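# Shelve labelled cartons on rack boards A and B

## Task

Place each carton on the rack board written on its label (A is the higher board, B the lower), resting flat on its bottom face, inside the board's raised lip and not stacked on another carton; a carton that drops or slides down more than a few centimetres means failure.

## Robot and tools

Robot: two arms, left_arm and right_arm, each on its own carriage (left_rail, right_rail) sharing one floor track. left_rail is always on the +y side. left_arm has a five-finger left hand, right_arm a right hand. Each arm base sits at x = 0, y = its carriage position_m, z = 0.04 m, facing +x.

Scene frame: fixed to the table, table top z = 0, +z up, +x the direction the arms face, +y to their left, track along y at x = 0 with y = 0 at its middle. The table edge is at x = 0.17 m. Nothing may fall off the table or be set on the track or the metal strip in front of it.

Hand point: a point 0.05 m in front of the palm, 0.15 m out from the wrist flange. Its +z runs along straight fingers, +y out of the palm, +x across the palm away from the thumb (toward the thumb on the left hand). Straight fingers extend 0.06-0.07 m past it. A wrist bracket on the little-finger side can strike things, and with fingers level the wrist can hang up to 0.13 m (palm down) or 0.25 m (palm up) below the point.

execute_actions(actions, cameras): runs actions in order. An action may hold "rows" (up to 15), "steps" (1-450 control steps of 1/30 s, default 15), "until", and device commands. Each row is one flat list of 28 numbers in [-1, 1] covering both arms: left dx, dy, dz, rx, ry, rz, then left hand little, ring, middle, index, thumb_bend, thumb_turn, force_limit, speed; then the same 14 for the right arm. dx..rz are an offset, not a pose: measured from that arm's Hand target at the action's start, in the Hand target's own axes; 1.0 = 0.6 m or 180 degrees; rx, ry, rz form one rotation vector. Every row counts from the same start, not from the previous row, and repeating an offset in a new action moves further. Six zeros re-command the current Hand target. Finger numbers are absolute targets: +1 open/straight, -1 closed; thumb_turn -1 puts the thumb opposite the fingers. force_limit maps -1..+1 to about 0..10 N (15 N thumb); speed reaches full at +0.48; close gently at speed -0.94 or lower. To keep a hand unchanged, repeat its last sent eight numbers. Grip range with the thumb in front: roughly 0.035-0.065 m thick objects. Ramp offsets gradually (about 0.01 per row) so held things are not jerked loose.

Carriages: command with {"left_rail": {"position_m": ..}} (left -0.8 to 1.5 m, right -1.5 to 0.8 m; absolute track positions), plus optional speed_m_s (0.01-1) and acceleration_factor (0.1-1); {"stop": true} brakes. Then wait with an action like {"steps": n, "until": {"left_rail": {"position_status": ["!=", "moving"]}}}. Keep the carriages at least 0.78 m apart. Let a carriage arrive before placing its hand at a scene point. "until" reads only the rails; {"all": {"status": "ended"}} waits for every motion to finish.

move(target, speed, blend, stop_force, zero, blocking, cameras): straight-line hand paths. target is one 28-number row or a list of up to 15 rows, same layout and offset meaning as above, all offsets counted from the Hand targets at the move's start. speed in m/s (0.002-3.2, default 0.25), one value or one per target. blend in metres rounds corners of a list. stop_force in N (4-120) ends an arm's path when it feels that much push; leave it out when moving away from a contact, and don't rely on it while turning the hand. zero (with stop_force) re-zeroes the force reference. blocking=false returns early; then use wait or stop before new rows or moves. Paths do not avoid obstacles or the other arm; don't pass close to an arm's own base.

wait(seconds 0-10), stop() brakes a running move, zoom_image(camera, region [x0,y0,x1,y1] pixels, at most 504 each way), show_instructions(), zero_wrist_force(arm), finished_scene(scene = current scene number) ends the scene irreversibly.

Results: end_effector_position (m) and end_effector_quat_wxyz in the scene frame, velocities, Hand target (base for next offsets), Joint positions (rail m, then six joints rad), joint torques, Wrist force/torque in the hand's axes, hand_measured, hand_stopped_by (moving, target, force, stalled, fault), hand_load_n (a drop toward 0 means a lost grip), rail position_m, position_status (moving, done, contact_stop, time_out, stopped_with_arm, stopped_for_other_arm, stopped_for_other_carriage) and position_answer (taken/not_taken). A move adds a "move:" line such as done, off_target, held or fault, with limits. Cameras: cam_high (896x504), cam_left_wrist and cam_right_wrist (672x504).

Avoid: arms touching each other, hard impacts, pushing past firm contacts (arms are stiff; about 150 N or joint torque limits cause a 10 s fault stop), too much force on fingers, dropping or releasing moving cartons, and motor overheating from long loads or stretched poses.

Each tool is called as a command line: name --argument value for each argument, lists and objects as JSON in quotes; but a table of rows of numbers goes row by row, as --pt "numbers of a row", without its own name.

Reference images:

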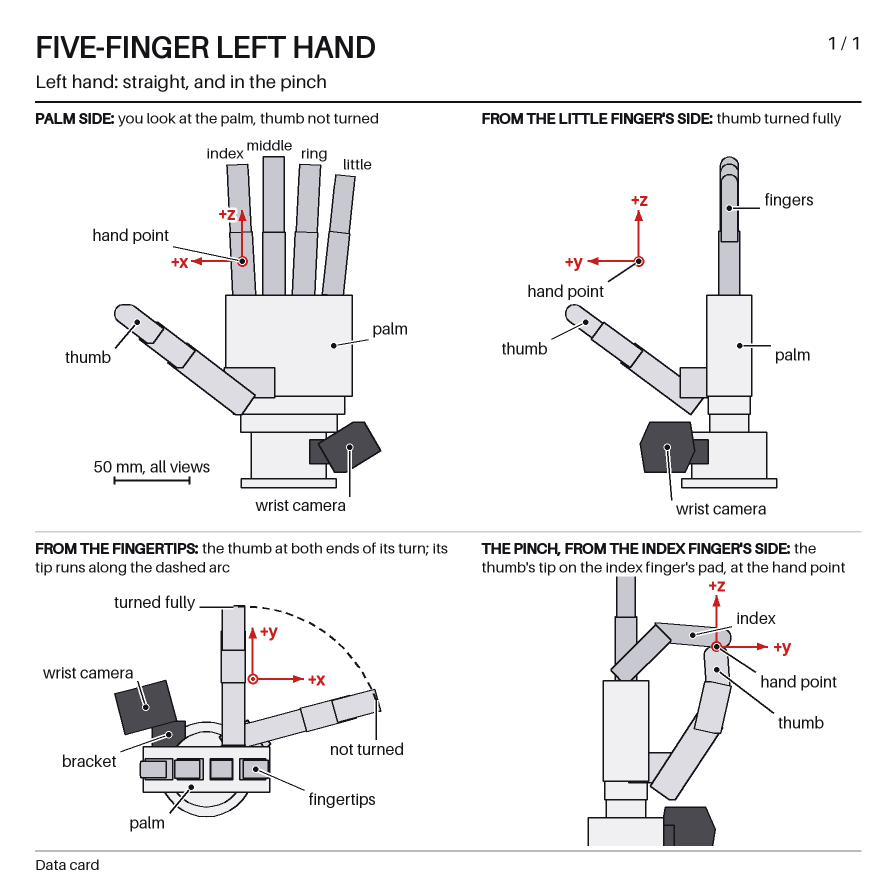

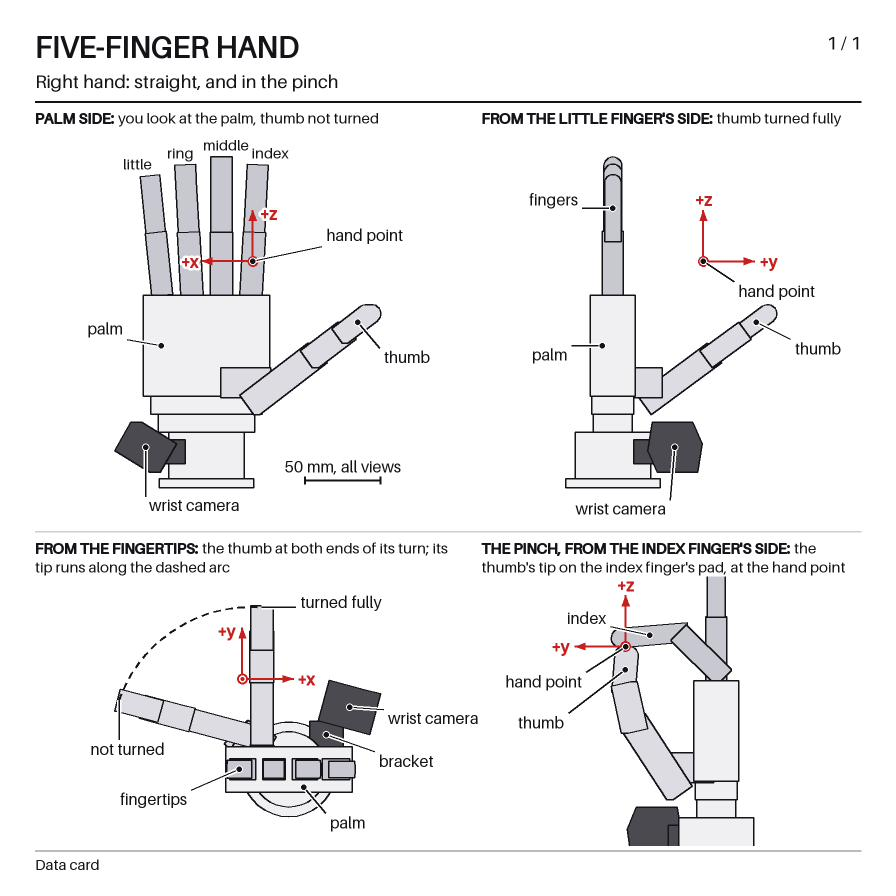

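## Session

execute_actions --actions '[]'

Scene clock: 0.00 s.
left_arm: end_effector_position=(+0.3860, +0.7187, +0.6206) hand_measured=(+1.000, +1.000, +1.000, +1.000, +1.000, +1.000) hand_load_n=(+0.0, +0.0, +0.0, +0.0, +0.0, +0.0) hand_stopped_by=(target, target, target, target, target, target) hand_force_limit=0.00 hand_speed=-0.80 end_effector_quat_wxyz=(+0.000, +1.000, +0.000, +0.000) | right_arm: end_effector_position=(+0.3860, -0.5609, +0.6206) hand_measured=(+1.000, +1.000, +1.000, +1.000, +1.000, +1.000) hand_load_n=(+0.0, +0.0, +0.0, +0.0, +0.0, +0.0) hand_stopped_by=(target, target, target, target, target, target) hand_force_limit=0.00 hand_speed=-0.80 end_effector_quat_wxyz=(+0.000, +0.000, +1.000, +0.000)
Joint positions: left_arm=[0.7 -0.281 -1.782 1.662 1.69 1.571 1.29] | right_arm=[-0.7 -0.28 -1.782 1.662 1.69 1.571 -1.851]
Joint velocities: within noise
Joint torques (N m): no reading
Wrist force (N): no reading
Wrist torque (N m): no reading
Wrist force, peak (N): no reading
Hand target: left_arm +0.3860, +0.7187, +0.6206; +0.000, +1.000, +0.000, +0.000 | right_arm +0.3860, -0.5609, +0.6206; +0.000, +0.000, +1.000, +0.000
left_rail: position_m=0.700 position_status=done
right_rail: position_m=-0.700 position_status=done

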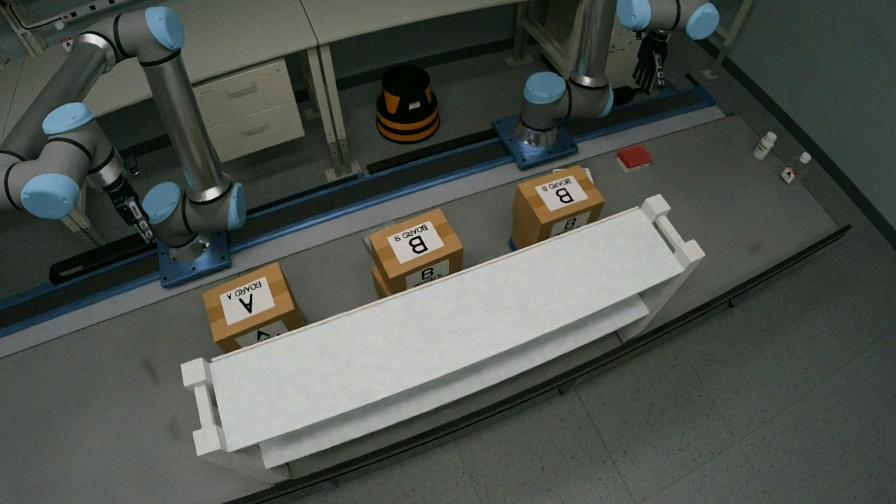

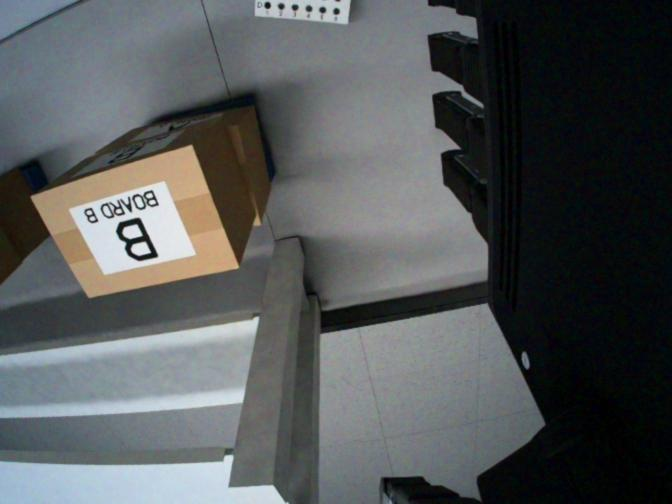

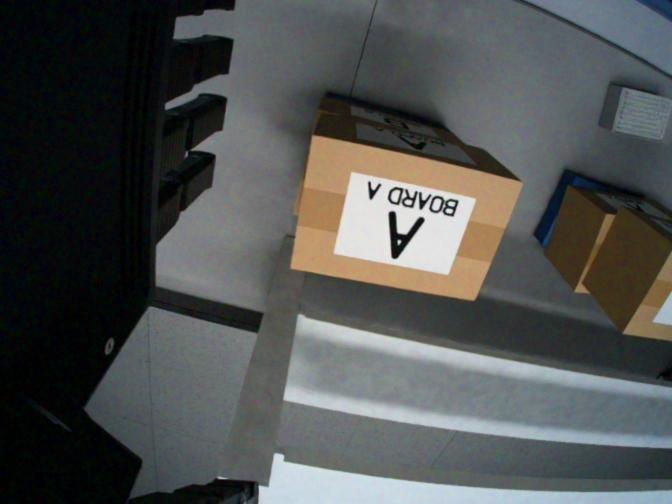

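zoom_image --camera "cam_left_wrist" --region '[0, 60, 300, 320]'

zoom_image --camera "cam_right_wrist" --region '[270, 60, 570, 320]'

Scaled by 1.680 from the camera's 672x504 image, which has a finer 960x720 frame.

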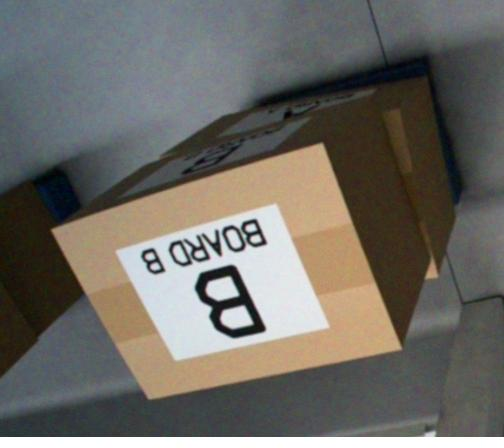

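Scaled by 1.680 from the camera's 672x504 image, which has a finer 960x720 frame.

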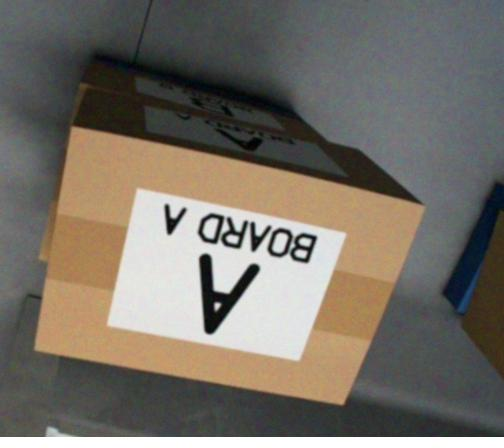

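execute_actions --actions '[{"right_rail":{"position_m":-0.11},"left_rail":{"position_m":0.68}},{"steps":150,"until":{"all":{"status":"ended"}}}]'

move --pt "0.1312 0.2125 0.2843 -0.0344 0.3883 0.0241 1 1 1 1 1 1 0 0 -0.1312 0.5535 0.2843 -0.0319 -0.4993 -0.0319 1 1 1 1 1 1 0 0" --pt "0.1312 0.2125 0.5485 -0.0344 0.3883 0.0241 1 1 1 1 1 1 0 0 -0.1312 0.5535 0.541 -0.0319 -0.4993 -0.0319 1 1 1 1 1 1 0 0" --speed '[0.4,0.15]' --cameras '["cam_left_wrist","cam_right_wrist","cam_high"]'

Scene clock: 56.03 s.
left_arm: end_effector_position=(+0.3860, +0.6987, +0.6206) hand_measured=(+1.000, +1.000, +1.000, +1.000, +1.000, +1.000) hand_load_n=(+0.0, +0.0, +0.0, +0.0, +0.0, +0.0) hand_stopped_by=(target, target, target, target, target, target) hand_force_limit=0.00 hand_speed=-0.80 end_effector_quat_wxyz=(+0.000, +1.000, +0.000, +0.000) | right_arm: end_effector_position=(+0.3860, +0.0291, +0.6206) hand_measured=(+1.000, +1.000, +1.000, +1.000, +1.000, +1.000) hand_load_n=(+0.0, +0.0, +0.0, +0.0, +0.0, +0.0) hand_stopped_by=(target, target, target, target, target, target) hand_force_limit=0.00 hand_speed=-0.80 end_effector_quat_wxyz=(+0.000, +0.000, +1.000, +0.000)
Joint positions: left_arm=[0.68 -0.281 -1.782 1.662 1.69 1.571 1.29] | right_arm=[-0.11 -0.281 -1.782 1.662 1.69 1.571 -1.851]
Joint torques (N m): left_arm=[0.56 -25.29 -37.02 3.77 0.5 0.77] | right_arm=[1.01 -19.56 -38.02 4.43 0.31 -0.88]
Wrist force (N): left_arm=[-0.1 0.4 -0.2] | right_arm=[0.0 0.0 -0.2]
Wrist torque (N m): left_arm=[0.08 0.01 -0.02] | right_arm=[0.03 0.01 0.00]
Wrist force, peak (N): left_arm=[0.5 3.0 0.1] | right_arm=[0.2 -2.5 -0.4]
Hand target: left_arm +0.3860, +0.6987, +0.6206; +0.000, +1.000, +0.000, +0.000 | right_arm +0.3860, +0.0291, +0.6206; +0.000, +0.000, +1.000, +0.000
left_rail: position_m=0.680 position_status=done
right_rail: position_m=-0.110 position_status=done

Scene clock: 60.33 s.
left_arm: end_effector_position=(+0.4647, +0.5712, +0.2916) hand_measured=(+1.000, +1.000, +1.000, +1.000, +1.000, +1.000) hand_load_n=(+0.0, +0.0, +0.0, +0.0, +0.0, +0.0) hand_stopped_by=(target, target, target, target, target, target) hand_force_limit=0.00 hand_speed=0.00 end_effector_quat_wxyz=(+0.051, +0.818, -0.035, +0.572) | right_arm: end_effector_position=(+0.4647, +0.3612, +0.2961) hand_measured=(+1.000, +1.000, +1.000, +1.000, +1.000, +1.000) hand_load_n=(+0.0, +0.0, +0.0, +0.0, +0.0, +0.0) hand_stopped_by=(target, target, target, target, target, target) hand_force_limit=0.00 hand_speed=0.00 end_effector_quat_wxyz=(+0.706, -0.045, +0.706, +0.045)
Joint positions: left_arm=[0.68 -1.035 -2.093 2.64 -0.019 0.739 1.119] | right_arm=[-0.11 0.652 -1.509 2.407 -0.899 2.095 -1.571]
Joint torques (N m): left_arm=[16.85 24.06 -24.91 -3.54 2.82 2.56] | right_arm=[8.83 -12.8 -21.28 -4.64 3.98 -3.95]
Wrist force (N): left_arm=[0.8 0.5 2.1] | right_arm=[-0.7 0.5 0.8]
Wrist torque (N m): left_arm=[0.06 0.39 -0.20] | right_arm=[0.15 0.11 0.07]
Wrist force, peak (N): left_arm=[2.1 0.4 1.9] | right_arm=[1.8 -0.8 -1.6]
Hand target: left_arm +0.4647, +0.5712, +0.2915; +0.051, +0.818, -0.036, +0.572 | right_arm +0.4647, +0.3612, +0.2960; +0.706, -0.045, +0.706, +0.045
Off the commanded pose: left_arm 0.000 m, 0 deg | right_arm 0.000 m, 0 deg.
left_rail: position_m=0.680 position_status=done
right_rail: position_m=-0.110 position_status=done
move: done
camera_calibration:
cam_left_wrist: T_world_to_cam=[[0.170785, 0.972518, 0.158246, -0.689591], [-0.223003, -0.118286, 0.967615, -0.111558], [0.959741, -0.200543, 0.196673, -0.270698], [0, 0, 0, 1]] pos_world=[0.352694, 0.603157, 0.270309]
cam_right_wrist: T_world_to_cam=[[-0.115242, 0.965164, -0.2349, -0.225402], [-0.50436, 0.146872, 0.850911, -0.0654122], [0.855769, 0.216535, 0.469864, -0.500226], [0, 0, 0, 1]] pos_world=[0.369111, 0.335474, 0.237751]

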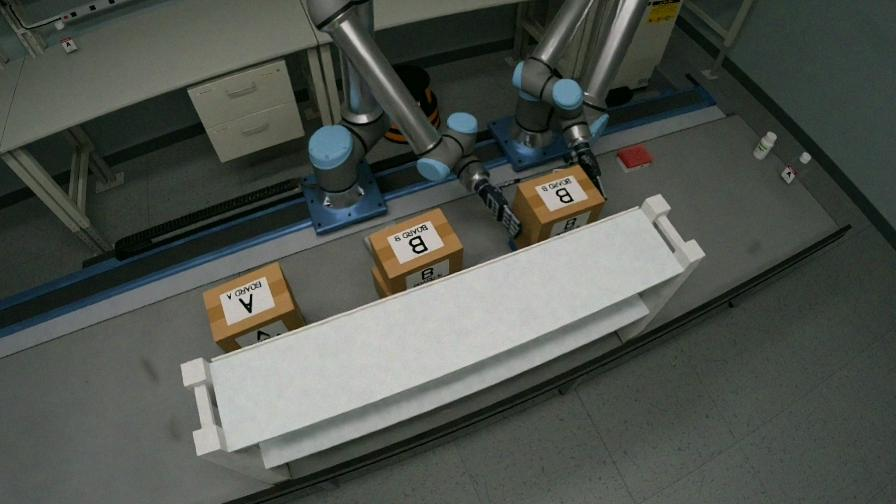

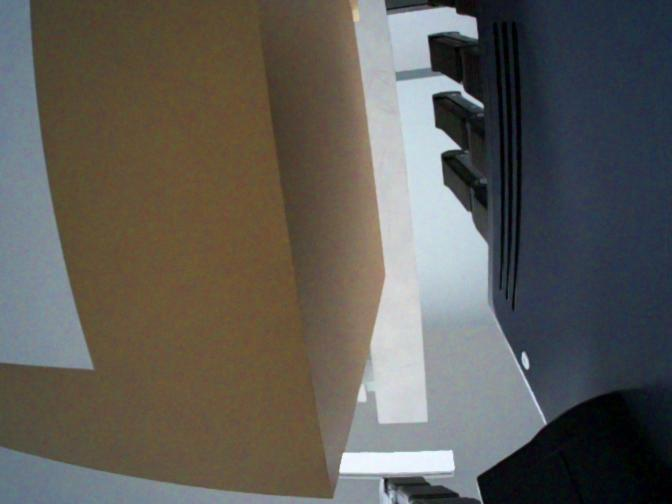

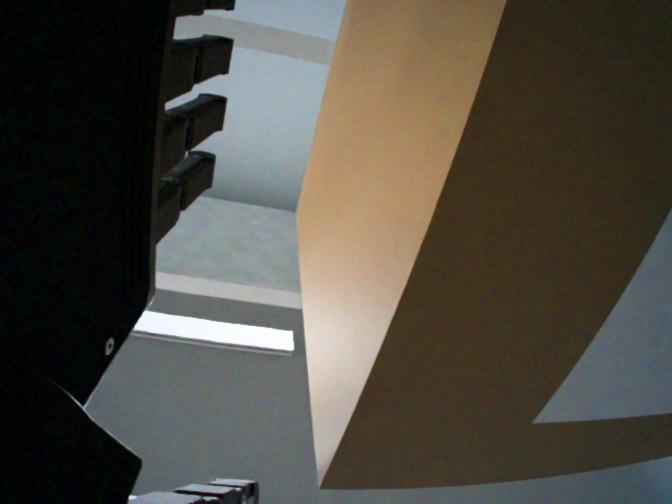

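move --target '[0.0017,0.0771,0.0144,0,0,0,1,1,1,1,1,1,0,0,0,0.087,0.0162,0,0,0,1,1,1,1,1,1,0,0]' --speed 0.04 --stop_force 20

move --target '[0,0.0033,0.0004,0,0,0,1,1,1,1,1,1,0,0,0,0.0033,0.0004,0,0,0,1,1,1,1,1,1,0,0]' --speed 0.01

Scene clock: 85.63 s.
left_arm: end_effector_position=(+0.4674, +0.5288, +0.2915) hand_measured=(+1.000, +1.000, +1.000, +1.000, +1.000, +1.000) hand_load_n=(+0.0, +0.0, +1.5, +0.0, +0.0, +0.0) hand_stopped_by=(target, target, target, target, target, target) hand_force_limit=0.00 hand_speed=0.00 end_effector_quat_wxyz=(+0.051, +0.818, -0.036, +0.572) | right_arm: end_effector_position=(+0.4674, +0.4095, +0.2960) hand_measured=(+1.000, +1.000, +1.000, +1.000, +1.000, +1.000) hand_load_n=(+0.0, +0.0, +2.0, +0.0, +0.0, -0.5) hand_stopped_by=(target, target, target, target, target, target) hand_force_limit=0.00 hand_speed=0.00 end_effector_quat_wxyz=(+0.706, -0.045, +0.706, +0.045)
Joint positions: left_arm=[0.68 -1.164 -2.013 2.619 0.007 0.631 1.009] | right_arm=[-0.11 0.737 -1.439 2.326 -0.887 2.18 -1.571]
Joint torques (N m): left_arm=[6.8 -16.4 -31.65 -6.55 5.92 3.35] | right_arm=[-3.77 -56.59 -22.46 -3.91 -5.65 -3.92]
Wrist force (N): left_arm=[-4.5 -13.5 2.4] | right_arm=[-3.6 -11.7 0.6]
Wrist torque (N m): left_arm=[1.10 0.02 -0.21] | right_arm=[0.99 -0.15 -0.40]
Wrist force, peak (N): left_arm=[-8.1 -40.9 -1.7] | right_arm=[-6.8 -43.0 -2.6]
Hand target: left_arm +0.4674, +0.5288, +0.2915; +0.051, +0.818, -0.036, +0.572 (not the last commanded pose) | right_arm +0.4674, +0.4094, +0.2960; +0.706, -0.045, +0.706, +0.045 (not the last commanded pose)
Off the commanded pose: left_arm 0.005 m, 0 deg | right_arm 0.005 m, 0 deg.
left_rail: position_m=0.680 position_status=done
right_rail: position_m=-0.110 position_status=done
move: contact (left_arm, right_arm)

Scene clock: 86.33 s.
left_arm: end_effector_position=(+0.4674, +0.5270, +0.2915) hand_measured=(+1.000, +1.000, +1.000, +1.000, +1.000, +1.000) hand_load_n=(+0.0, +0.5, +3.0, +0.5, +0.0, +0.0) hand_stopped_by=(target, target, target, target, target, target) hand_force_limit=0.00 hand_speed=0.00 end_effector_quat_wxyz=(+0.051, +0.818, -0.036, +0.572) | right_arm: end_effector_position=(+0.4674, +0.4113, +0.2960) hand_measured=(+1.000, +1.000, +1.000, +1.000, +1.000, +1.000) hand_load_n=(+0.0, +1.0, +3.5, +1.0, +0.0, +0.0) hand_stopped_by=(target, target, target, target, target, target) hand_force_limit=0.00 hand_speed=0.00 end_effector_quat_wxyz=(+0.706, -0.045, +0.706, +0.045)
Joint positions: left_arm=[0.68 -1.17 -2.009 2.618 0.008 0.627 1.004] | right_arm=[-0.11 0.74 -1.436 2.323 -0.887 2.183 -1.571]
Joint torques (N m): left_arm=[-44.03 16.42 -69.15 -2.86 3.64 -1.39] | right_arm=[41.34 -8 -52.84 -0.25 -8.92 -4.11]
Wrist force (N): left_arm=[-6.7 -55.7 -5.5] | right_arm=[-13.7 -58.3 -8.6]
Wrist torque (N m): left_arm=[1.86 -0.67 0.55] | right_arm=[2.52 0.12 -2.06]
Wrist force, peak (N): left_arm=[-6.7 -55.7 -5.5] | right_arm=[-13.7 -58.3 -8.6]
Hand target: left_arm +0.4674, +0.5268, +0.2915; +0.051, +0.818, -0.036, +0.572 | right_arm +0.4674, +0.4114, +0.2960; +0.706, -0.045, +0.706, +0.045
Off the commanded pose: left_arm 0.000 m, 0 deg | right_arm 0.000 m, 0 deg.
left_rail: position_m=0.680 position_status=done
right_rail: position_m=-0.110 position_status=done
move: done

move --pt "0.1159 0.00521 -0.04186 0 0 0 1 1 1 1 1 1 0 0 -0.12333 0 0 0 0 0 1 1 1 1 1 1 0 0" --pt "0.1387 0.18601 0.04379 0 0 0 1 1 1 1 1 1 0 0 -0.12333 -0.19693 0.04199 0 0 0 1 1 1 1 1 1 0 0" --speed '[0.04,0.1]' --cameras '["cam_left_wrist","cam_right_wrist"]'

Scene clock: 107.80 s.
left_arm: end_effector_position=(+0.5073, +0.4128, +0.3655) hand_measured=(+1.000, +1.000, +1.000, +1.000, +1.000, +1.000) hand_load_n=(+0.0, +0.5, +2.5, +0.5, +0.0, -0.5) hand_stopped_by=(target, target, target, target, target, target) hand_force_limit=0.00 hand_speed=0.00 end_effector_quat_wxyz=(+0.051, +0.818, -0.036, +0.572) | right_arm: end_effector_position=(+0.5074, +0.2975, +0.3700) hand_measured=(+1.000, +1.000, +1.000, +1.000, +1.000, +1.000) hand_load_n=(+0.0, +1.0, +3.5, +1.5, +0.0, +0.0) hand_stopped_by=(target, target, target, target, target, target) hand_force_limit=0.00 hand_speed=0.00 end_effector_quat_wxyz=(+0.706, -0.045, +0.706, +0.045)
Joint positions: left_arm=[0.68 -1.2 -1.845 2.377 0.111 0.602 0.973] | right_arm=[-0.11 0.449 -1.692 2.396 -0.704 1.892 -1.571]
Joint torques (N m): left_arm=[-22.6 10.02 -78.98 -22.47 21.09 2.08] | right_arm=[29.35 -44.65 -43.32 -1.83 -35.47 -3.35]
Wrist force (N): left_arm=[-10.3 -73.3 -9.3] | right_arm=[3.6 -73.2 -2.0]
Wrist torque (N m): left_arm=[1.72 -0.74 1.12] | right_arm=[2.44 -0.37 -1.51]
Wrist force, peak (N): left_arm=[-9.0 -75.4 -4.1] | right_arm=[3.7 -76.0 -7.1]
Hand target: left_arm +0.5074, +0.4128, +0.3655; +0.051, +0.818, -0.036, +0.572 | right_arm +0.5074, +0.2974, +0.3700; +0.706, -0.045, +0.706, +0.045
Off the commanded pose: left_arm 0.000 m, 0 deg | right_arm 0.000 m, 0 deg.
left_rail: position_m=0.680 position_status=done
right_rail: position_m=-0.110 position_status=done
move: done
camera_calibration:
cam_left_wrist: T_world_to_cam=[[0.171222, 0.972403, 0.15848, -0.554717], [-0.223198, -0.118389, 0.967557, -0.192158], [0.959617, -0.20104, 0.196768, -0.357646], [0, 0, 0, 1]] pos_world=[0.395294, 0.444758, 0.344209]
cam_right_wrist: T_world_to_cam=[[-0.11516, 0.965185, -0.234855, -0.141575], [-0.504347, 0.146876, 0.850918, -0.0974812], [0.855787, 0.21644, 0.469874, -0.557708], [0, 0, 0, 1]] pos_world=[0.411811, 0.271673, 0.311751]
Images, in order (width x height): cam_left_wrist 672x504, cam_right_wrist 672x504.

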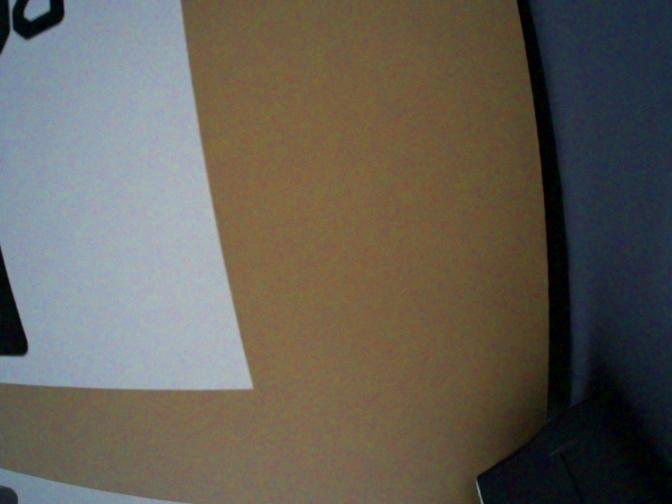

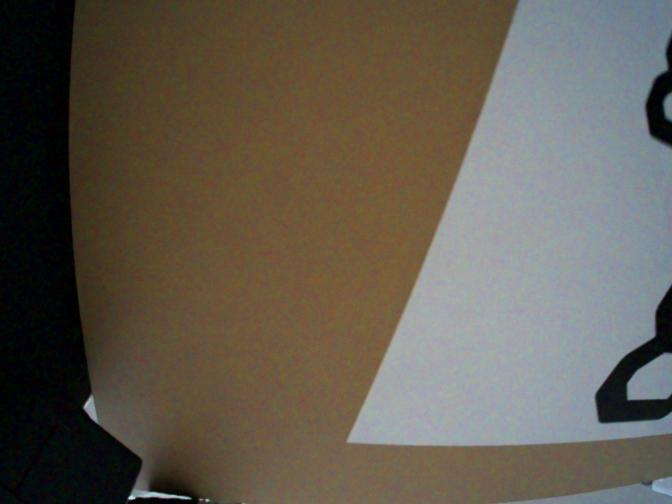

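move --target '[0.15539,-0.05277,0.42366,0,0,0,1,1,1,1,1,1,0,0,0,-0.05773,0.45065,0,0,0,1,1,1,1,1,1,0,0]' --speed 0.1

move --target '[-0.0345,-0.0016,0.0124,0,0,0,1,1,1,1,1,1,0,0,0.0367,0,0,0,0,0,1,1,1,1,1,1,0,0]' --speed 0.02 --stop_force 12 --cameras '["cam_high"]'

zoom_image --camera "cam_high" --region '[380, 160, 720, 400]'

Scene clock: 122.33 s.
left_arm: end_effector_position=(+0.7799, +0.4127, +0.3655) hand_measured=(+1.000, +1.000, +1.000, +1.000, +1.000, +1.000) hand_load_n=(+0.0, +0.0, +2.5, +0.5, +0.0, +0.0) hand_stopped_by=(target, target, target, target, target, target) hand_force_limit=0.00 hand_speed=0.00 end_effector_quat_wxyz=(+0.051, +0.818, -0.036, +0.572) | right_arm: end_effector_position=(+0.7800, +0.2974, +0.3700) hand_measured=(+1.000, +1.000, +1.000, +1.000, +1.000, +1.000) hand_load_n=(+0.0, +0.5, +2.5, +0.5, +0.0, +0.0) hand_stopped_by=(target, target, target, target, target, target) hand_force_limit=0.00 hand_speed=0.00 end_effector_quat_wxyz=(+0.706, -0.045, +0.706, +0.045)
Joint positions: left_arm=[0.68 -0.639 -1.437 1.974 -0.146 1.097 1.34] | right_arm=[-0.11 0.251 -1.342 2.02 -0.678 1.694 -1.571]
Joint torques (N m): left_arm=[-50.22 -30.85 -67.82 -2.98 29.99 4.63] | right_arm=[50.21 -41.31 -61.37 -3.3 -35.43 0.23]
Wrist force (N): left_arm=[-0.7 -82.0 -5.4] | right_arm=[11.0 -79.8 -9.1]
Wrist torque (N m): left_arm=[0.90 0.76 1.26] | right_arm=[0.78 1.13 -1.99]
Wrist force, peak (N): left_arm=[-0.7 -82.0 -5.4] | right_arm=[11.0 -79.8 -9.1]
Hand target: left_arm +0.7800, +0.4126, +0.3655; +0.051, +0.818, -0.036, +0.572 | right_arm +0.7800, +0.2975, +0.3701; +0.706, -0.045, +0.706, +0.045
Off the commanded pose: left_arm 0.000 m, 0 deg | right_arm 0.000 m, 0 deg.
left_rail: position_m=0.680 position_status=done
right_rail: position_m=-0.110 position_status=done
move: done

Scene clock: 124.57 s.
left_arm: end_effector_position=(+0.7799, +0.4127, +0.3501) hand_measured=(+1.000, +1.000, +1.000, +1.000, +1.000, +1.000) hand_load_n=(+0.0, +1.0, +2.5, +0.5, +0.0, -0.5) hand_stopped_by=(target, target, target, target, target, target) hand_force_limit=0.00 hand_speed=0.00 end_effector_quat_wxyz=(+0.051, +0.818, -0.036, +0.572) | right_arm: end_effector_position=(+0.7801, +0.2975, +0.3532) hand_measured=(+1.000, +1.000, +1.000, +1.000, +1.000, +1.000) hand_load_n=(+0.0, +0.0, +2.0, +0.0, +0.0, +0.0) hand_stopped_by=(target, target, target, target, target, target) hand_force_limit=0.00 hand_speed=0.00 end_effector_quat_wxyz=(+0.706, -0.045, +0.705, +0.045)
Joint positions: left_arm=[0.68 -0.638 -1.422 1.988 -0.175 1.097 1.34] | right_arm=[-0.11 0.251 -1.322 2.032 -0.71 1.694 -1.571]
Joint torques (N m): left_arm=[-55.84 -59.52 -62.51 -2.53 30.3 2.72] | right_arm=[57.88 -74.35 -55.09 -1.97 -34.81 2.24]
Wrist force (N): left_arm=[6.0 -82.6 -3.7] | right_arm=[1.0 -81.2 -10.3]
Wrist torque (N m): left_arm=[1.47 1.32 2.43] | right_arm=[0.75 0.19 -2.49]
Wrist force, peak (N): left_arm=[19.9 -85.0 -20.0] | right_arm=[-7.1 -89.5 -14.3]
Hand target: left_arm +0.7799, +0.4127, +0.3501; +0.051, +0.818, -0.036, +0.572 (not the last commanded pose) | right_arm +0.7801, +0.2975, +0.3533; +0.706, -0.045, +0.705, +0.045 (not the last commanded pose)
Off the commanded pose: left_arm 0.007 m, 0 deg | right_arm 0.005 m, 0 deg.
left_rail: position_m=0.680 position_status=done
right_rail: position_m=-0.110 position_status=done
move: contact (left_arm, right_arm)
Images, in order (width x height): cam_high 896x504.

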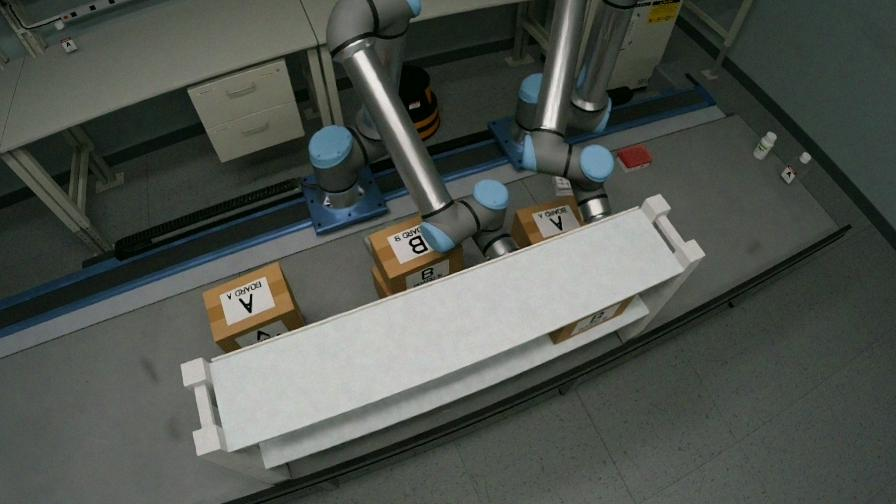

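Scaled by 1.482 from the camera's 896x504 image, which has a finer 1280x720 frame.

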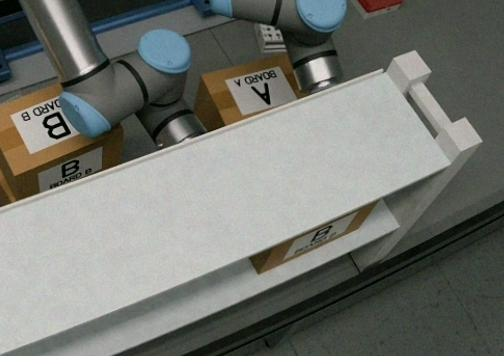

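move --pt "0 -0.00496 -0.0006 0 0 0 1 1 1 1 1 1 0 0 0 -0.00496 -0.0006 0 0 0 1 1 1 1 1 1 0 0" --pt "0 -0.043 -0.0054 0 0 0 1 1 1 1 1 1 0 0 0 -0.043 -0.0055 0 0 0 1 1 1 1 1 1 0 0" --pt "0.0188 -0.0422 -0.0122 0 0 0 1 1 1 1 1 1 0 0 -0.02 -0.043 -0.0055 0 0 0 1 1 1 1 1 1 0 0" --pt "-0.1693 0.0217 -0.5251 0 0 0 1 1 1 1 1 1 0 0 -0.02 0.0269 -0.5511 0 0 0 1 1 1 1 1 1 0 0" --pt "0.0297 -0.1628 -0.6747 0 -0.3056 0 1 1 1 1 1 1 0 0 -0.25 0.0101 -0.6036 0 0 0 1 1 1 1 1 1 0 0" --speed '[0.01,0.08,0.08,0.25,0.3]' --cameras '["cam_left_wrist","cam_right_wrist","cam_high"]'

zoom_image --camera "cam_left_wrist" --region '[60, 0, 400, 255]'

Scene clock: 149.63 s.
left_arm: end_effector_position=(+0.4199, +0.5598, +0.5002) hand_measured=(+1.000, +1.000, +1.000, +1.000, +1.000, +1.000) hand_load_n=(+0.0, +0.0, +0.0, +0.0, +0.0, +0.0) hand_stopped_by=(target, target, target, target, target, target) hand_force_limit=0.00 hand_speed=0.00 end_effector_quat_wxyz=(+0.029, +0.990, -0.055, +0.130) | right_arm: end_effector_position=(+0.4200, +0.2574, +0.5031) hand_measured=(+1.000, +1.000, +1.000, +1.000, +1.000, +1.000) hand_load_n=(+0.0, +0.0, +0.0, +0.0, +0.0, +0.0) hand_stopped_by=(target, target, target, target, target, target) hand_force_limit=0.00 hand_speed=0.00 end_effector_quat_wxyz=(+0.706, -0.045, +0.705, +0.045)
Joint positions: left_arm=[0.68 -0.669 -1.856 1.912 1.267 1.468 1.026] | right_arm=[-0.11 0.456 -2.041 2.352 -0.312 1.899 -1.571]
Joint torques (N m): left_arm=[15.65 -1.26 -46.28 8.67 3.23 2.45] | right_arm=[-8.45 -22.97 -50.99 0.55 -1.3 2.2]
Wrist force (N): left_arm=[-1.5 -1.4 0.5] | right_arm=[2.2 -1.0 0.9]
Wrist torque (N m): left_arm=[-0.23 0.40 -0.26] | right_arm=[-0.09 -0.39 -0.02]
Wrist force, peak (N): left_arm=[5.7 -82.9 -3.9] | right_arm=[0.9 -81.4 -10.5]
Hand target: left_arm +0.4200, +0.5598, +0.5002; +0.029, +0.990, -0.055, +0.130 | right_arm +0.4200, +0.2574, +0.5031; +0.706, -0.045, +0.705, +0.045
Off the commanded pose: left_arm 0.000 m, 0 deg | right_arm 0.000 m, 0 deg.
left_rail: position_m=0.680 position_status=done
right_rail: position_m=-0.110 position_status=done
move: done
camera_calibration:
cam_left_wrist: T_world_to_cam=[[0.30905, 0.950665, 0.0269016, -0.683958], [0.645162, -0.23035, 0.728495, -0.506973], [0.698752, -0.207786, -0.684523, 0.283366], [0, 0, 0, 1]] pos_world=[0.340455, 0.592313, 0.581698]
cam_right_wrist: T_world_to_cam=[[-0.11516, 0.965162, -0.234948, -0.0817732], [-0.504674, 0.146874, 0.850725, -0.248582], [0.855595, 0.216542, 0.470178, -0.536797], [0, 0, 0, 1]] pos_world=[0.324411, 0.231674, 0.444652]

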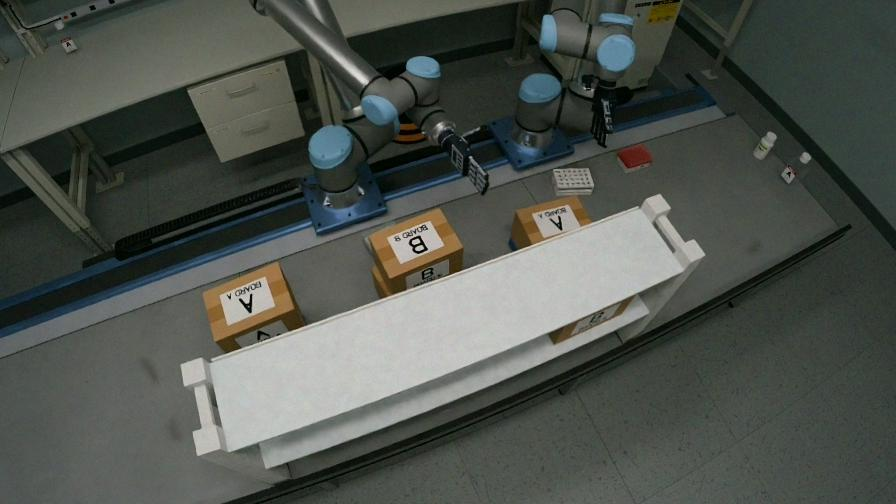

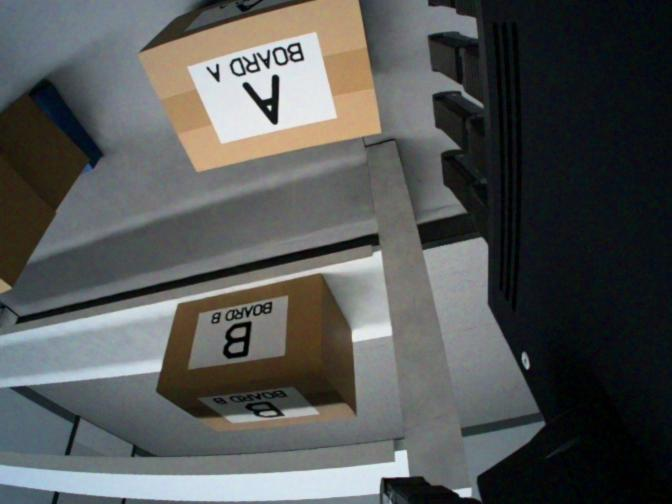

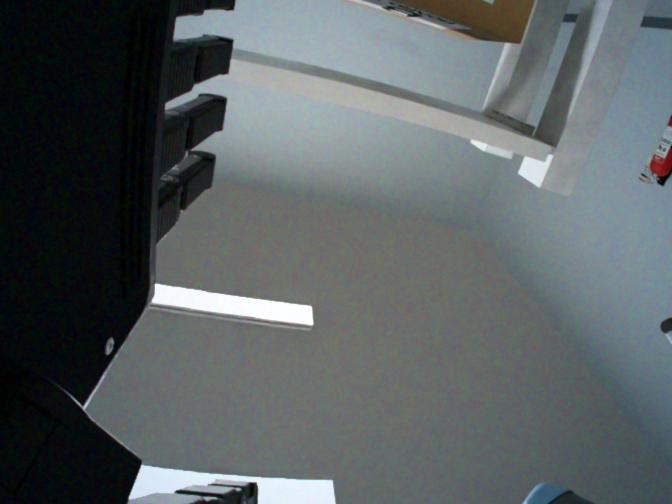

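Scaled by 1.482 from the camera's 672x504 image, which has a finer 960x720 frame.

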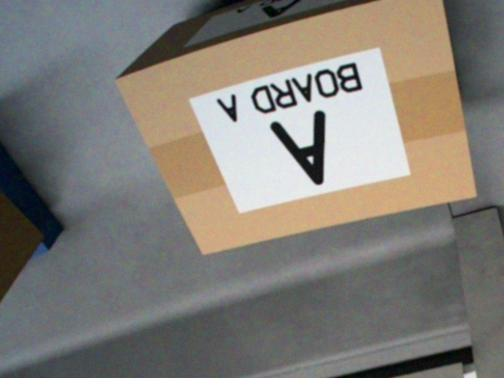

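move --pt "0.0222 -0.0677 0.2627 -0.025 0.3037 0.0272 1 1 1 1 1 1 0 0 0.2552 0.1938 0.0823 0.0356 0 0 1 1 1 1 1 1 0 0" --pt "-0.0647 -0.0818 0.5833 -0.025 0.3037 0.0272 1 1 1 1 1 1 0 0 0.5802 0.1938 0.0823 0.0356 0 0 1 1 1 1 1 1 0 0" --speed '[0.3,0.15]' --cameras '["cam_left_wrist","cam_right_wrist","cam_high"]'

Scene clock: 181.13 s.
left_arm: end_effector_position=(+0.4775, +0.5875, +0.1505) hand_measured=(+1.000, +1.000, +1.000, +1.000, +1.000, +1.000) hand_load_n=(+0.0, +0.0, +0.0, +0.0, +0.0, +0.0) hand_stopped_by=(target, target, target, target, target, target) hand_force_limit=0.00 hand_speed=0.00 end_effector_quat_wxyz=(+0.083, +0.814, -0.081, +0.569) | right_arm: end_effector_position=(+0.4543, +0.3790, +0.1550) hand_measured=(+1.000, +1.000, +1.000, +1.000, +1.000, +1.000) hand_load_n=(+0.0, +0.0, +0.0, +0.0, +0.0, +0.0) hand_stopped_by=(target, target, target, target, target, target) hand_force_limit=0.00 hand_speed=0.00 end_effector_quat_wxyz=(+0.707, -0.006, +0.707, +0.006)
Joint positions: left_arm=[0.68 -0.701 -1.651 2.756 -0.722 1.143 1.36] | right_arm=[-0.11 0.769 -1.164 2.399 -1.236 2.324 -1.571]
Joint torques (N m): left_arm=[17.48 3.94 -9.42 -4.15 3.11 2.84] | right_arm=[-9.36 -28.78 -20.9 -4.01 -1.18 -3.89]
Wrist force (N): left_arm=[-0.3 -1.5 1.5] | right_arm=[2.6 -0.8 0.1]
Wrist torque (N m): left_arm=[-0.20 0.50 -0.26] | right_arm=[-0.01 -0.42 0.05]
Wrist force, peak (N): left_arm=[-3.2 -2.1 0.4] | right_arm=[3.9 -0.8 0.3]
Hand target: left_arm +0.4775, +0.5875, +0.1504; +0.083, +0.814, -0.081, +0.569 | right_arm +0.4544, +0.3791, +0.1550; +0.707, -0.006, +0.707, +0.006
Off the commanded pose: left_arm 0.000 m, 0 deg | right_arm 0.000 m, 0 deg.
left_rail: position_m=0.680 position_status=done
right_rail: position_m=-0.110 position_status=done
move: done
camera_calibration:
cam_left_wrist: T_world_to_cam=[[0.27864, 0.947242, 0.158406, -0.72197], [-0.234894, -0.092712, 0.967589, 0.0203992], [0.931227, -0.306818, 0.196668, -0.175842], [0, 0, 0, 1]] pos_world=[0.36971, 0.63182, 0.129209]
cam_right_wrist: T_world_to_cam=[[-0.00672396, 0.972005, -0.234863, -0.328801], [-0.485109, 0.20221, 0.850753, 0.0171667], [0.874428, 0.119655, 0.470169, -0.400665], [0, 0, 0, 1]] pos_world=[0.35647, 0.364067, 0.0965524]

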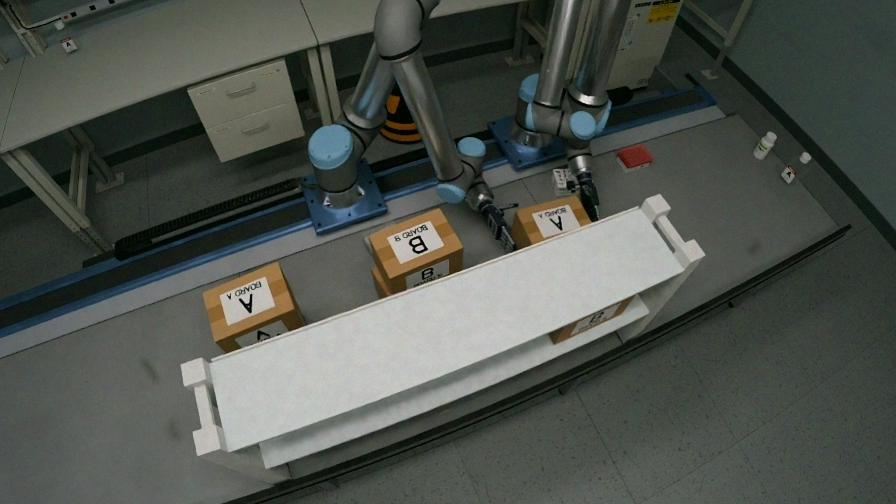

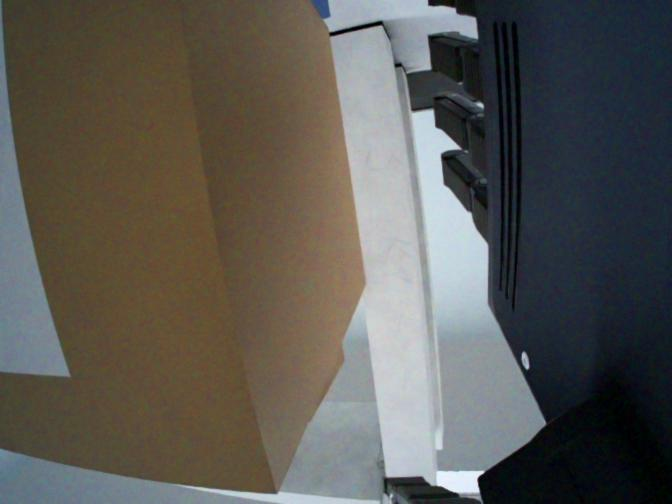

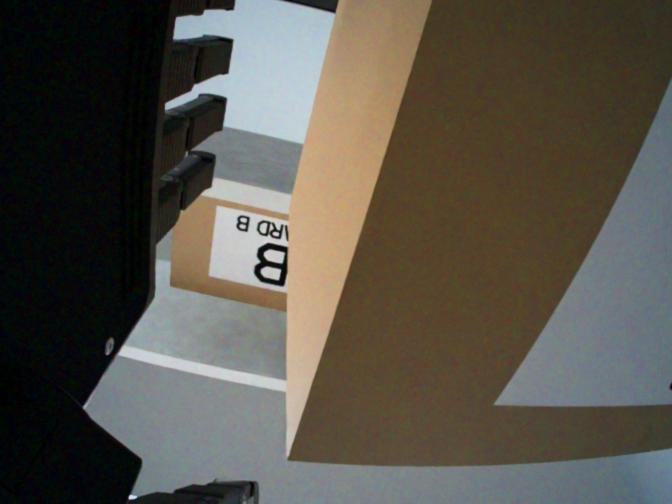

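move --target '[0,0.0877,0.0109,0,0,0,1,1,1,1,1,1,0,0,0,0.0777,0.01,0,0,0,1,1,1,1,1,1,0,0]' --speed 0.04 --stop_force 20

move --target '[0,0.0028,0.0003,0,0,0,1,1,1,1,1,1,0,0,0,0.0028,0.0003,0,0,0,1,1,1,1,1,1,0,0]' --speed 0.01

Scene clock: 195.17 s.
left_arm: end_effector_position=(+0.4721, +0.5409, +0.1504) hand_measured=(+1.000, +1.000, +1.000, +1.000, +1.000, +1.000) hand_load_n=(+0.0, +0.0, +1.5, +0.0, +0.0, +0.0) hand_stopped_by=(target, target, target, target, target, target) hand_force_limit=0.00 hand_speed=0.00 end_effector_quat_wxyz=(+0.083, +0.814, -0.082, +0.569) | right_arm: end_effector_position=(+0.4590, +0.4204, +0.1550) hand_measured=(+1.000, +1.000, +1.000, +1.000, +1.000, +1.000) hand_load_n=(+0.0, +0.0, +0.5, +0.0, +0.0, +0.0) hand_stopped_by=(target, target, target, target, target, target) hand_force_limit=0.00 hand_speed=0.00 end_effector_quat_wxyz=(+0.707, -0.006, +0.707, +0.006)
Joint positions: left_arm=[0.68 -0.927 -1.648 2.763 -0.68 0.936 1.257] | right_arm=[-0.11 0.826 -1.13 2.321 -1.192 2.381 -1.571]
Joint torques (N m): left_arm=[7.11 -26.42 -8.47 -3.59 7.51 2.71] | right_arm=[-8.63 -76.11 -13.31 -5.3 -3.4 -3.55]
Wrist force (N): left_arm=[9.2 -12.6 -0.1] | right_arm=[5.1 -6.8 -1.9]
Wrist torque (N m): left_arm=[0.75 1.17 0.65] | right_arm=[0.23 -0.12 0.07]
Wrist force, peak (N): left_arm=[19.1 -39.1 7.0] | right_arm=[-2.2 -37.4 -14.4]
Hand target: left_arm +0.4721, +0.5409, +0.1504; +0.083, +0.814, -0.082, +0.569 (not the last commanded pose) | right_arm +0.4590, +0.4204, +0.1550; +0.707, -0.006, +0.707, +0.006 (not the last commanded pose)
Off the commanded pose: left_arm 0.006 m, 0 deg | right_arm 0.005 m, 0 deg.
left_rail: position_m=0.680 position_status=done
right_rail: position_m=-0.110 position_status=done
move: contact (left_arm, right_arm)

Scene clock: 195.90 s.
left_arm: end_effector_position=(+0.4719, +0.5394, +0.1504) hand_measured=(+1.000, +1.000, +1.000, +1.000, +1.000, +1.000) hand_load_n=(+0.0, +1.0, +3.5, +1.0, +0.0, +0.0) hand_stopped_by=(target, target, target, target, target, target) hand_force_limit=0.00 hand_speed=0.00 end_effector_quat_wxyz=(+0.083, +0.814, -0.082, +0.569) | right_arm: end_effector_position=(+0.4591, +0.4220, +0.1549) hand_measured=(+1.000, +1.000, +1.000, +1.000, +1.000, +1.000) hand_load_n=(+0.0, +0.0, +1.0, +0.0, +0.0, +0.0) hand_stopped_by=(target, target, target, target, target, target) hand_force_limit=0.00 hand_speed=0.00 end_effector_quat_wxyz=(+0.707, -0.006, +0.707, +0.005)
Joint positions: left_arm=[0.68 -0.935 -1.647 2.763 -0.678 0.929 1.253] | right_arm=[-0.11 0.828 -1.128 2.318 -1.19 2.383 -1.571]
Joint torques (N m): left_arm=[-31.67 9 -30.86 2.34 6.2 -1.37] | right_arm=[23.49 -35.86 -52.15 -1.68 -4.95 -3.46]
Wrist force (N): left_arm=[19.2 -40.0 4.7] | right_arm=[-4.2 -45.6 -16.7]
Wrist torque (N m): left_arm=[2.39 1.91 1.75] | right_arm=[0.65 0.13 -1.38]
Wrist force, peak (N): left_arm=[19.2 -40.0 4.7] | right_arm=[-4.2 -45.6 -16.7]
Hand target: left_arm +0.4719, +0.5392, +0.1504; +0.083, +0.814, -0.082, +0.569 | right_arm +0.4591, +0.4221, +0.1550; +0.707, -0.006, +0.707, +0.006
Off the commanded pose: left_arm 0.000 m, 0 deg | right_arm 0.000 m, 0 deg.
left_rail: position_m=0.680 position_status=done
right_rail: position_m=-0.110 position_status=done
move: done

move --pt "0 0.0007 0 0.0022 0 0 1 1 1 1 1 1 0 0 0 0.0007 0 -0.0022 0 0 1 1 1 1 1 1 0 0" --pt "0.1566 0.0077 -0.0566 0.0022 0 0 1 1 1 1 1 1 0 0 -0.1667 0.0007 0 -0.0022 0 0 1 1 1 1 1 1 0 0" --speed '[0.02,0.06]' --cameras '["cam_left_wrist","cam_right_wrist"]'

Scene clock: 209.17 s.
left_arm: end_effector_position=(+0.4718, +0.5388, +0.2504) hand_measured=(+1.000, +1.000, +1.000, +1.000, +1.000, +1.000) hand_load_n=(+0.0, +0.0, +3.0, +1.0, -0.5, +0.0) hand_stopped_by=(target, target, target, target, target, target) hand_force_limit=0.00 hand_speed=0.00 end_effector_quat_wxyz=(+0.080, +0.815, -0.080, +0.569) | right_arm: end_effector_position=(+0.4591, +0.4225, +0.2549) hand_measured=(+1.000, +1.000, +1.000, +1.000, +1.000, +1.000) hand_load_n=(+0.0, +0.0, +2.0, +0.0, +0.0, +0.0) hand_stopped_by=(target, target, target, target, target, target) hand_force_limit=0.00 hand_speed=0.00 end_effector_quat_wxyz=(+0.707, -0.008, +0.707, +0.008)
Joint positions: left_arm=[0.68 -0.948 -1.958 2.662 -0.259 0.911 1.244] | right_arm=[-0.11 0.825 -1.324 2.292 -0.969 2.374 -1.571]
Joint torques (N m): left_arm=[-31.83 -20.58 -54.23 0.54 3.05 -1.5] | right_arm=[16.96 -68.01 -54.58 -2.09 -3.33 2.37]
Wrist force (N): left_arm=[-5.3 -32.8 6.5] | right_arm=[9.1 -30.4 -9.0]
Wrist torque (N m): left_arm=[1.68 0.51 -0.04] | right_arm=[1.01 0.06 -0.46]
Wrist force, peak (N): left_arm=[21.7 -44.9 8.2] | right_arm=[-8.3 -49.6 -17.7]
Hand target: left_arm +0.4718, +0.5388, +0.2504; +0.080, +0.815, -0.080, +0.569 | right_arm +0.4591, +0.4225, +0.2550; +0.707, -0.008, +0.707, +0.008
Off the commanded pose: left_arm 0.000 m, 0 deg | right_arm 0.000 m, 0 deg.
left_rail: position_m=0.680 position_status=done
right_rail: position_m=-0.110 position_status=done
move: done
camera_calibration:
cam_left_wrist: T_world_to_cam=[[0.273197, 0.948449, 0.160648, -0.688691], [-0.234563, -0.0962792, 0.967321, -0.0803025], [0.932922, -0.301951, 0.196168, -0.208475], [0, 0, 0, 1]] pos_world=[0.363804, 0.582507, 0.229211]
cam_right_wrist: T_world_to_cam=[[-0.0133209, 0.971907, -0.234987, -0.344454], [-0.486488, 0.199018, 0.850718, -0.0723874], [0.873586, 0.125651, 0.47017, -0.459224], [0, 0, 0, 1]] pos_world=[0.361367, 0.406886, 0.196552]
Images, in order (width x height): cam_left_wrist 672x504, cam_right_wrist 672x504.

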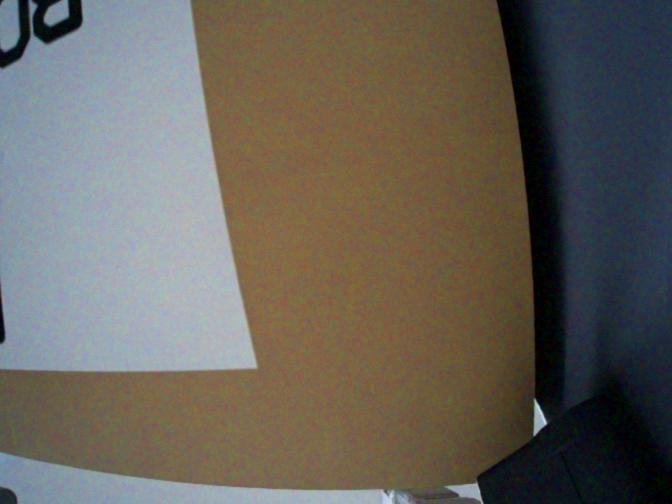

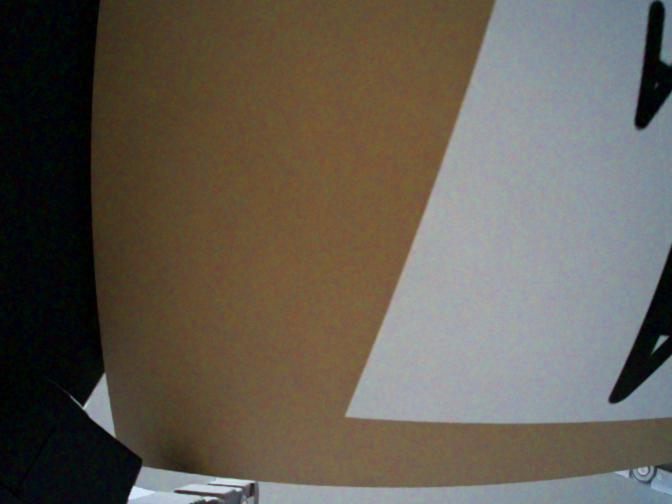

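move --pt "0 0.0015 0 0 0 0 1 1 1 1 1 1 0 0 0 0.0015 0 0 0 0 1 1 1 1 1 1 0 0" --pt "0.57087 0.02574 -0.20635 0 0 0 1 1 1 1 1 1 0 0 -0.6075 0.0015 0 0 0 0 1 1 1 1 1 1 0 0" --speed '[0.02,0.12]'

Scene clock: 223.13 s.
left_arm: end_effector_position=(+0.4717, +0.5379, +0.6149) hand_measured=(+1.000, +1.000, +1.000, +1.000, +1.000, +1.000) hand_load_n=(+0.0, +0.0, +3.0, +1.0, -0.5, +0.0) hand_stopped_by=(target, target, target, target, target, target) hand_force_limit=0.00 hand_speed=0.00 end_effector_quat_wxyz=(+0.080, +0.815, -0.080, +0.569) | right_arm: end_effector_position=(+0.4589, +0.4234, +0.6194) hand_measured=(+1.000, +1.000, +1.000, +1.000, +1.000, +1.000) hand_load_n=(+0.0, +0.5, +2.5, +0.5, +0.0, +0.0) hand_stopped_by=(target, target, target, target, target, target) hand_force_limit=0.00 hand_speed=0.00 end_effector_quat_wxyz=(+0.707, -0.008, +0.707, +0.008)
Joint positions: left_arm=[0.68 -0.952 -2.205 2.086 0.566 0.907 1.242] | right_arm=[-0.11 0.827 -1.709 1.919 -0.211 2.375 -1.571]
Joint torques (N m): left_arm=[-53.93 46.99 -57.59 -3.98 9.2 -0.43] | right_arm=[42.61 -31.09 -73.42 -4.8 -11.05 2.1]
Wrist force (N): left_arm=[-4.6 -81.0 -3.0] | right_arm=[11.5 -77.9 -11.2]
Wrist torque (N m): left_arm=[1.07 0.62 0.51] | right_arm=[1.01 0.25 -1.44]
Wrist force, peak (N): left_arm=[-4.6 -81.0 -3.0] | right_arm=[11.5 -77.9 -11.2]
Hand target: left_arm +0.4717, +0.5379, +0.6149; +0.080, +0.815, -0.080, +0.569 | right_arm +0.4589, +0.4234, +0.6195; +0.707, -0.008, +0.707, +0.008
Off the commanded pose: left_arm 0.000 m, 0 deg | right_arm 0.000 m, 0 deg.
left_rail: position_m=0.680 position_status=done
right_rail: position_m=-0.110 position_status=done
move: done

move --pt "0.0216 0.09182 0.07054 0.0167 0.0007 -0.006 1 1 1 1 1 1 0 0 0 -0.11038 0.05985 -0.01778 0 0 1 1 1 1 1 1 0 0" --pt "0.04633 0.17761 0.14902 0.0334 0.0014 -0.0121 1 1 1 1 1 1 0 0 0 -0.21417 0.12951 -0.03556 0 0 1 1 1 1 1 1 0 0" --speed 0.1 --blend '[0.01,0]'

Scene clock: 248.97 s.
left_arm: end_effector_position=(+0.5393, +0.4131, +0.6149) hand_measured=(+1.000, +1.000, +1.000, +1.000, +1.000, +1.000) hand_load_n=(+0.0, +0.5, +3.0, +1.0, +0.0, +0.0) hand_stopped_by=(target, target, target, target, target, target) hand_force_limit=0.00 hand_speed=0.00 end_effector_quat_wxyz=(+0.048, +0.818, -0.034, +0.572) | right_arm: end_effector_position=(+0.5395, +0.2967, +0.6195) hand_measured=(+1.000, +1.000, +1.000, +1.000, +1.000, +1.000) hand_load_n=(+0.0, +0.5, +3.5, +1.0, +0.0, +0.0) hand_stopped_by=(target, target, target, target, target, target) hand_force_limit=0.00 hand_speed=0.00 end_effector_quat_wxyz=(+0.706, -0.047, +0.705, +0.047)
Joint positions: left_arm=[0.68 -1.096 -1.938 1.968 0.539 0.683 1.068] | right_arm=[-0.11 0.406 -1.87 2.042 -0.173 1.843 -1.571]
Joint torques (N m): left_arm=[-29.77 27.96 -66.27 -22.45 7.13 -1.11] | right_arm=[28.87 -32.44 -47.57 -2.45 -34.29 -3.6]
Wrist force (N): left_arm=[-7.7 -74.8 -5.1] | right_arm=[8.4 -73.1 -6.4]
Wrist torque (N m): left_arm=[1.57 -0.41 0.76] | right_arm=[1.79 -0.66 -1.62]
Wrist force, peak (N): left_arm=[-4.2 -82.7 -3.4] | right_arm=[12.4 -79.3 -11.2]
Hand target: left_arm +0.5394, +0.4131, +0.6149; +0.048, +0.818, -0.034, +0.572 | right_arm +0.5395, +0.2967, +0.6195; +0.706, -0.047, +0.705, +0.047
Off the commanded pose: left_arm 0.000 m, 0 deg | right_arm 0.000 m, 0 deg.
left_rail: position_m=0.680 position_status=done
right_rail: position_m=-0.110 position_status=done
move: done


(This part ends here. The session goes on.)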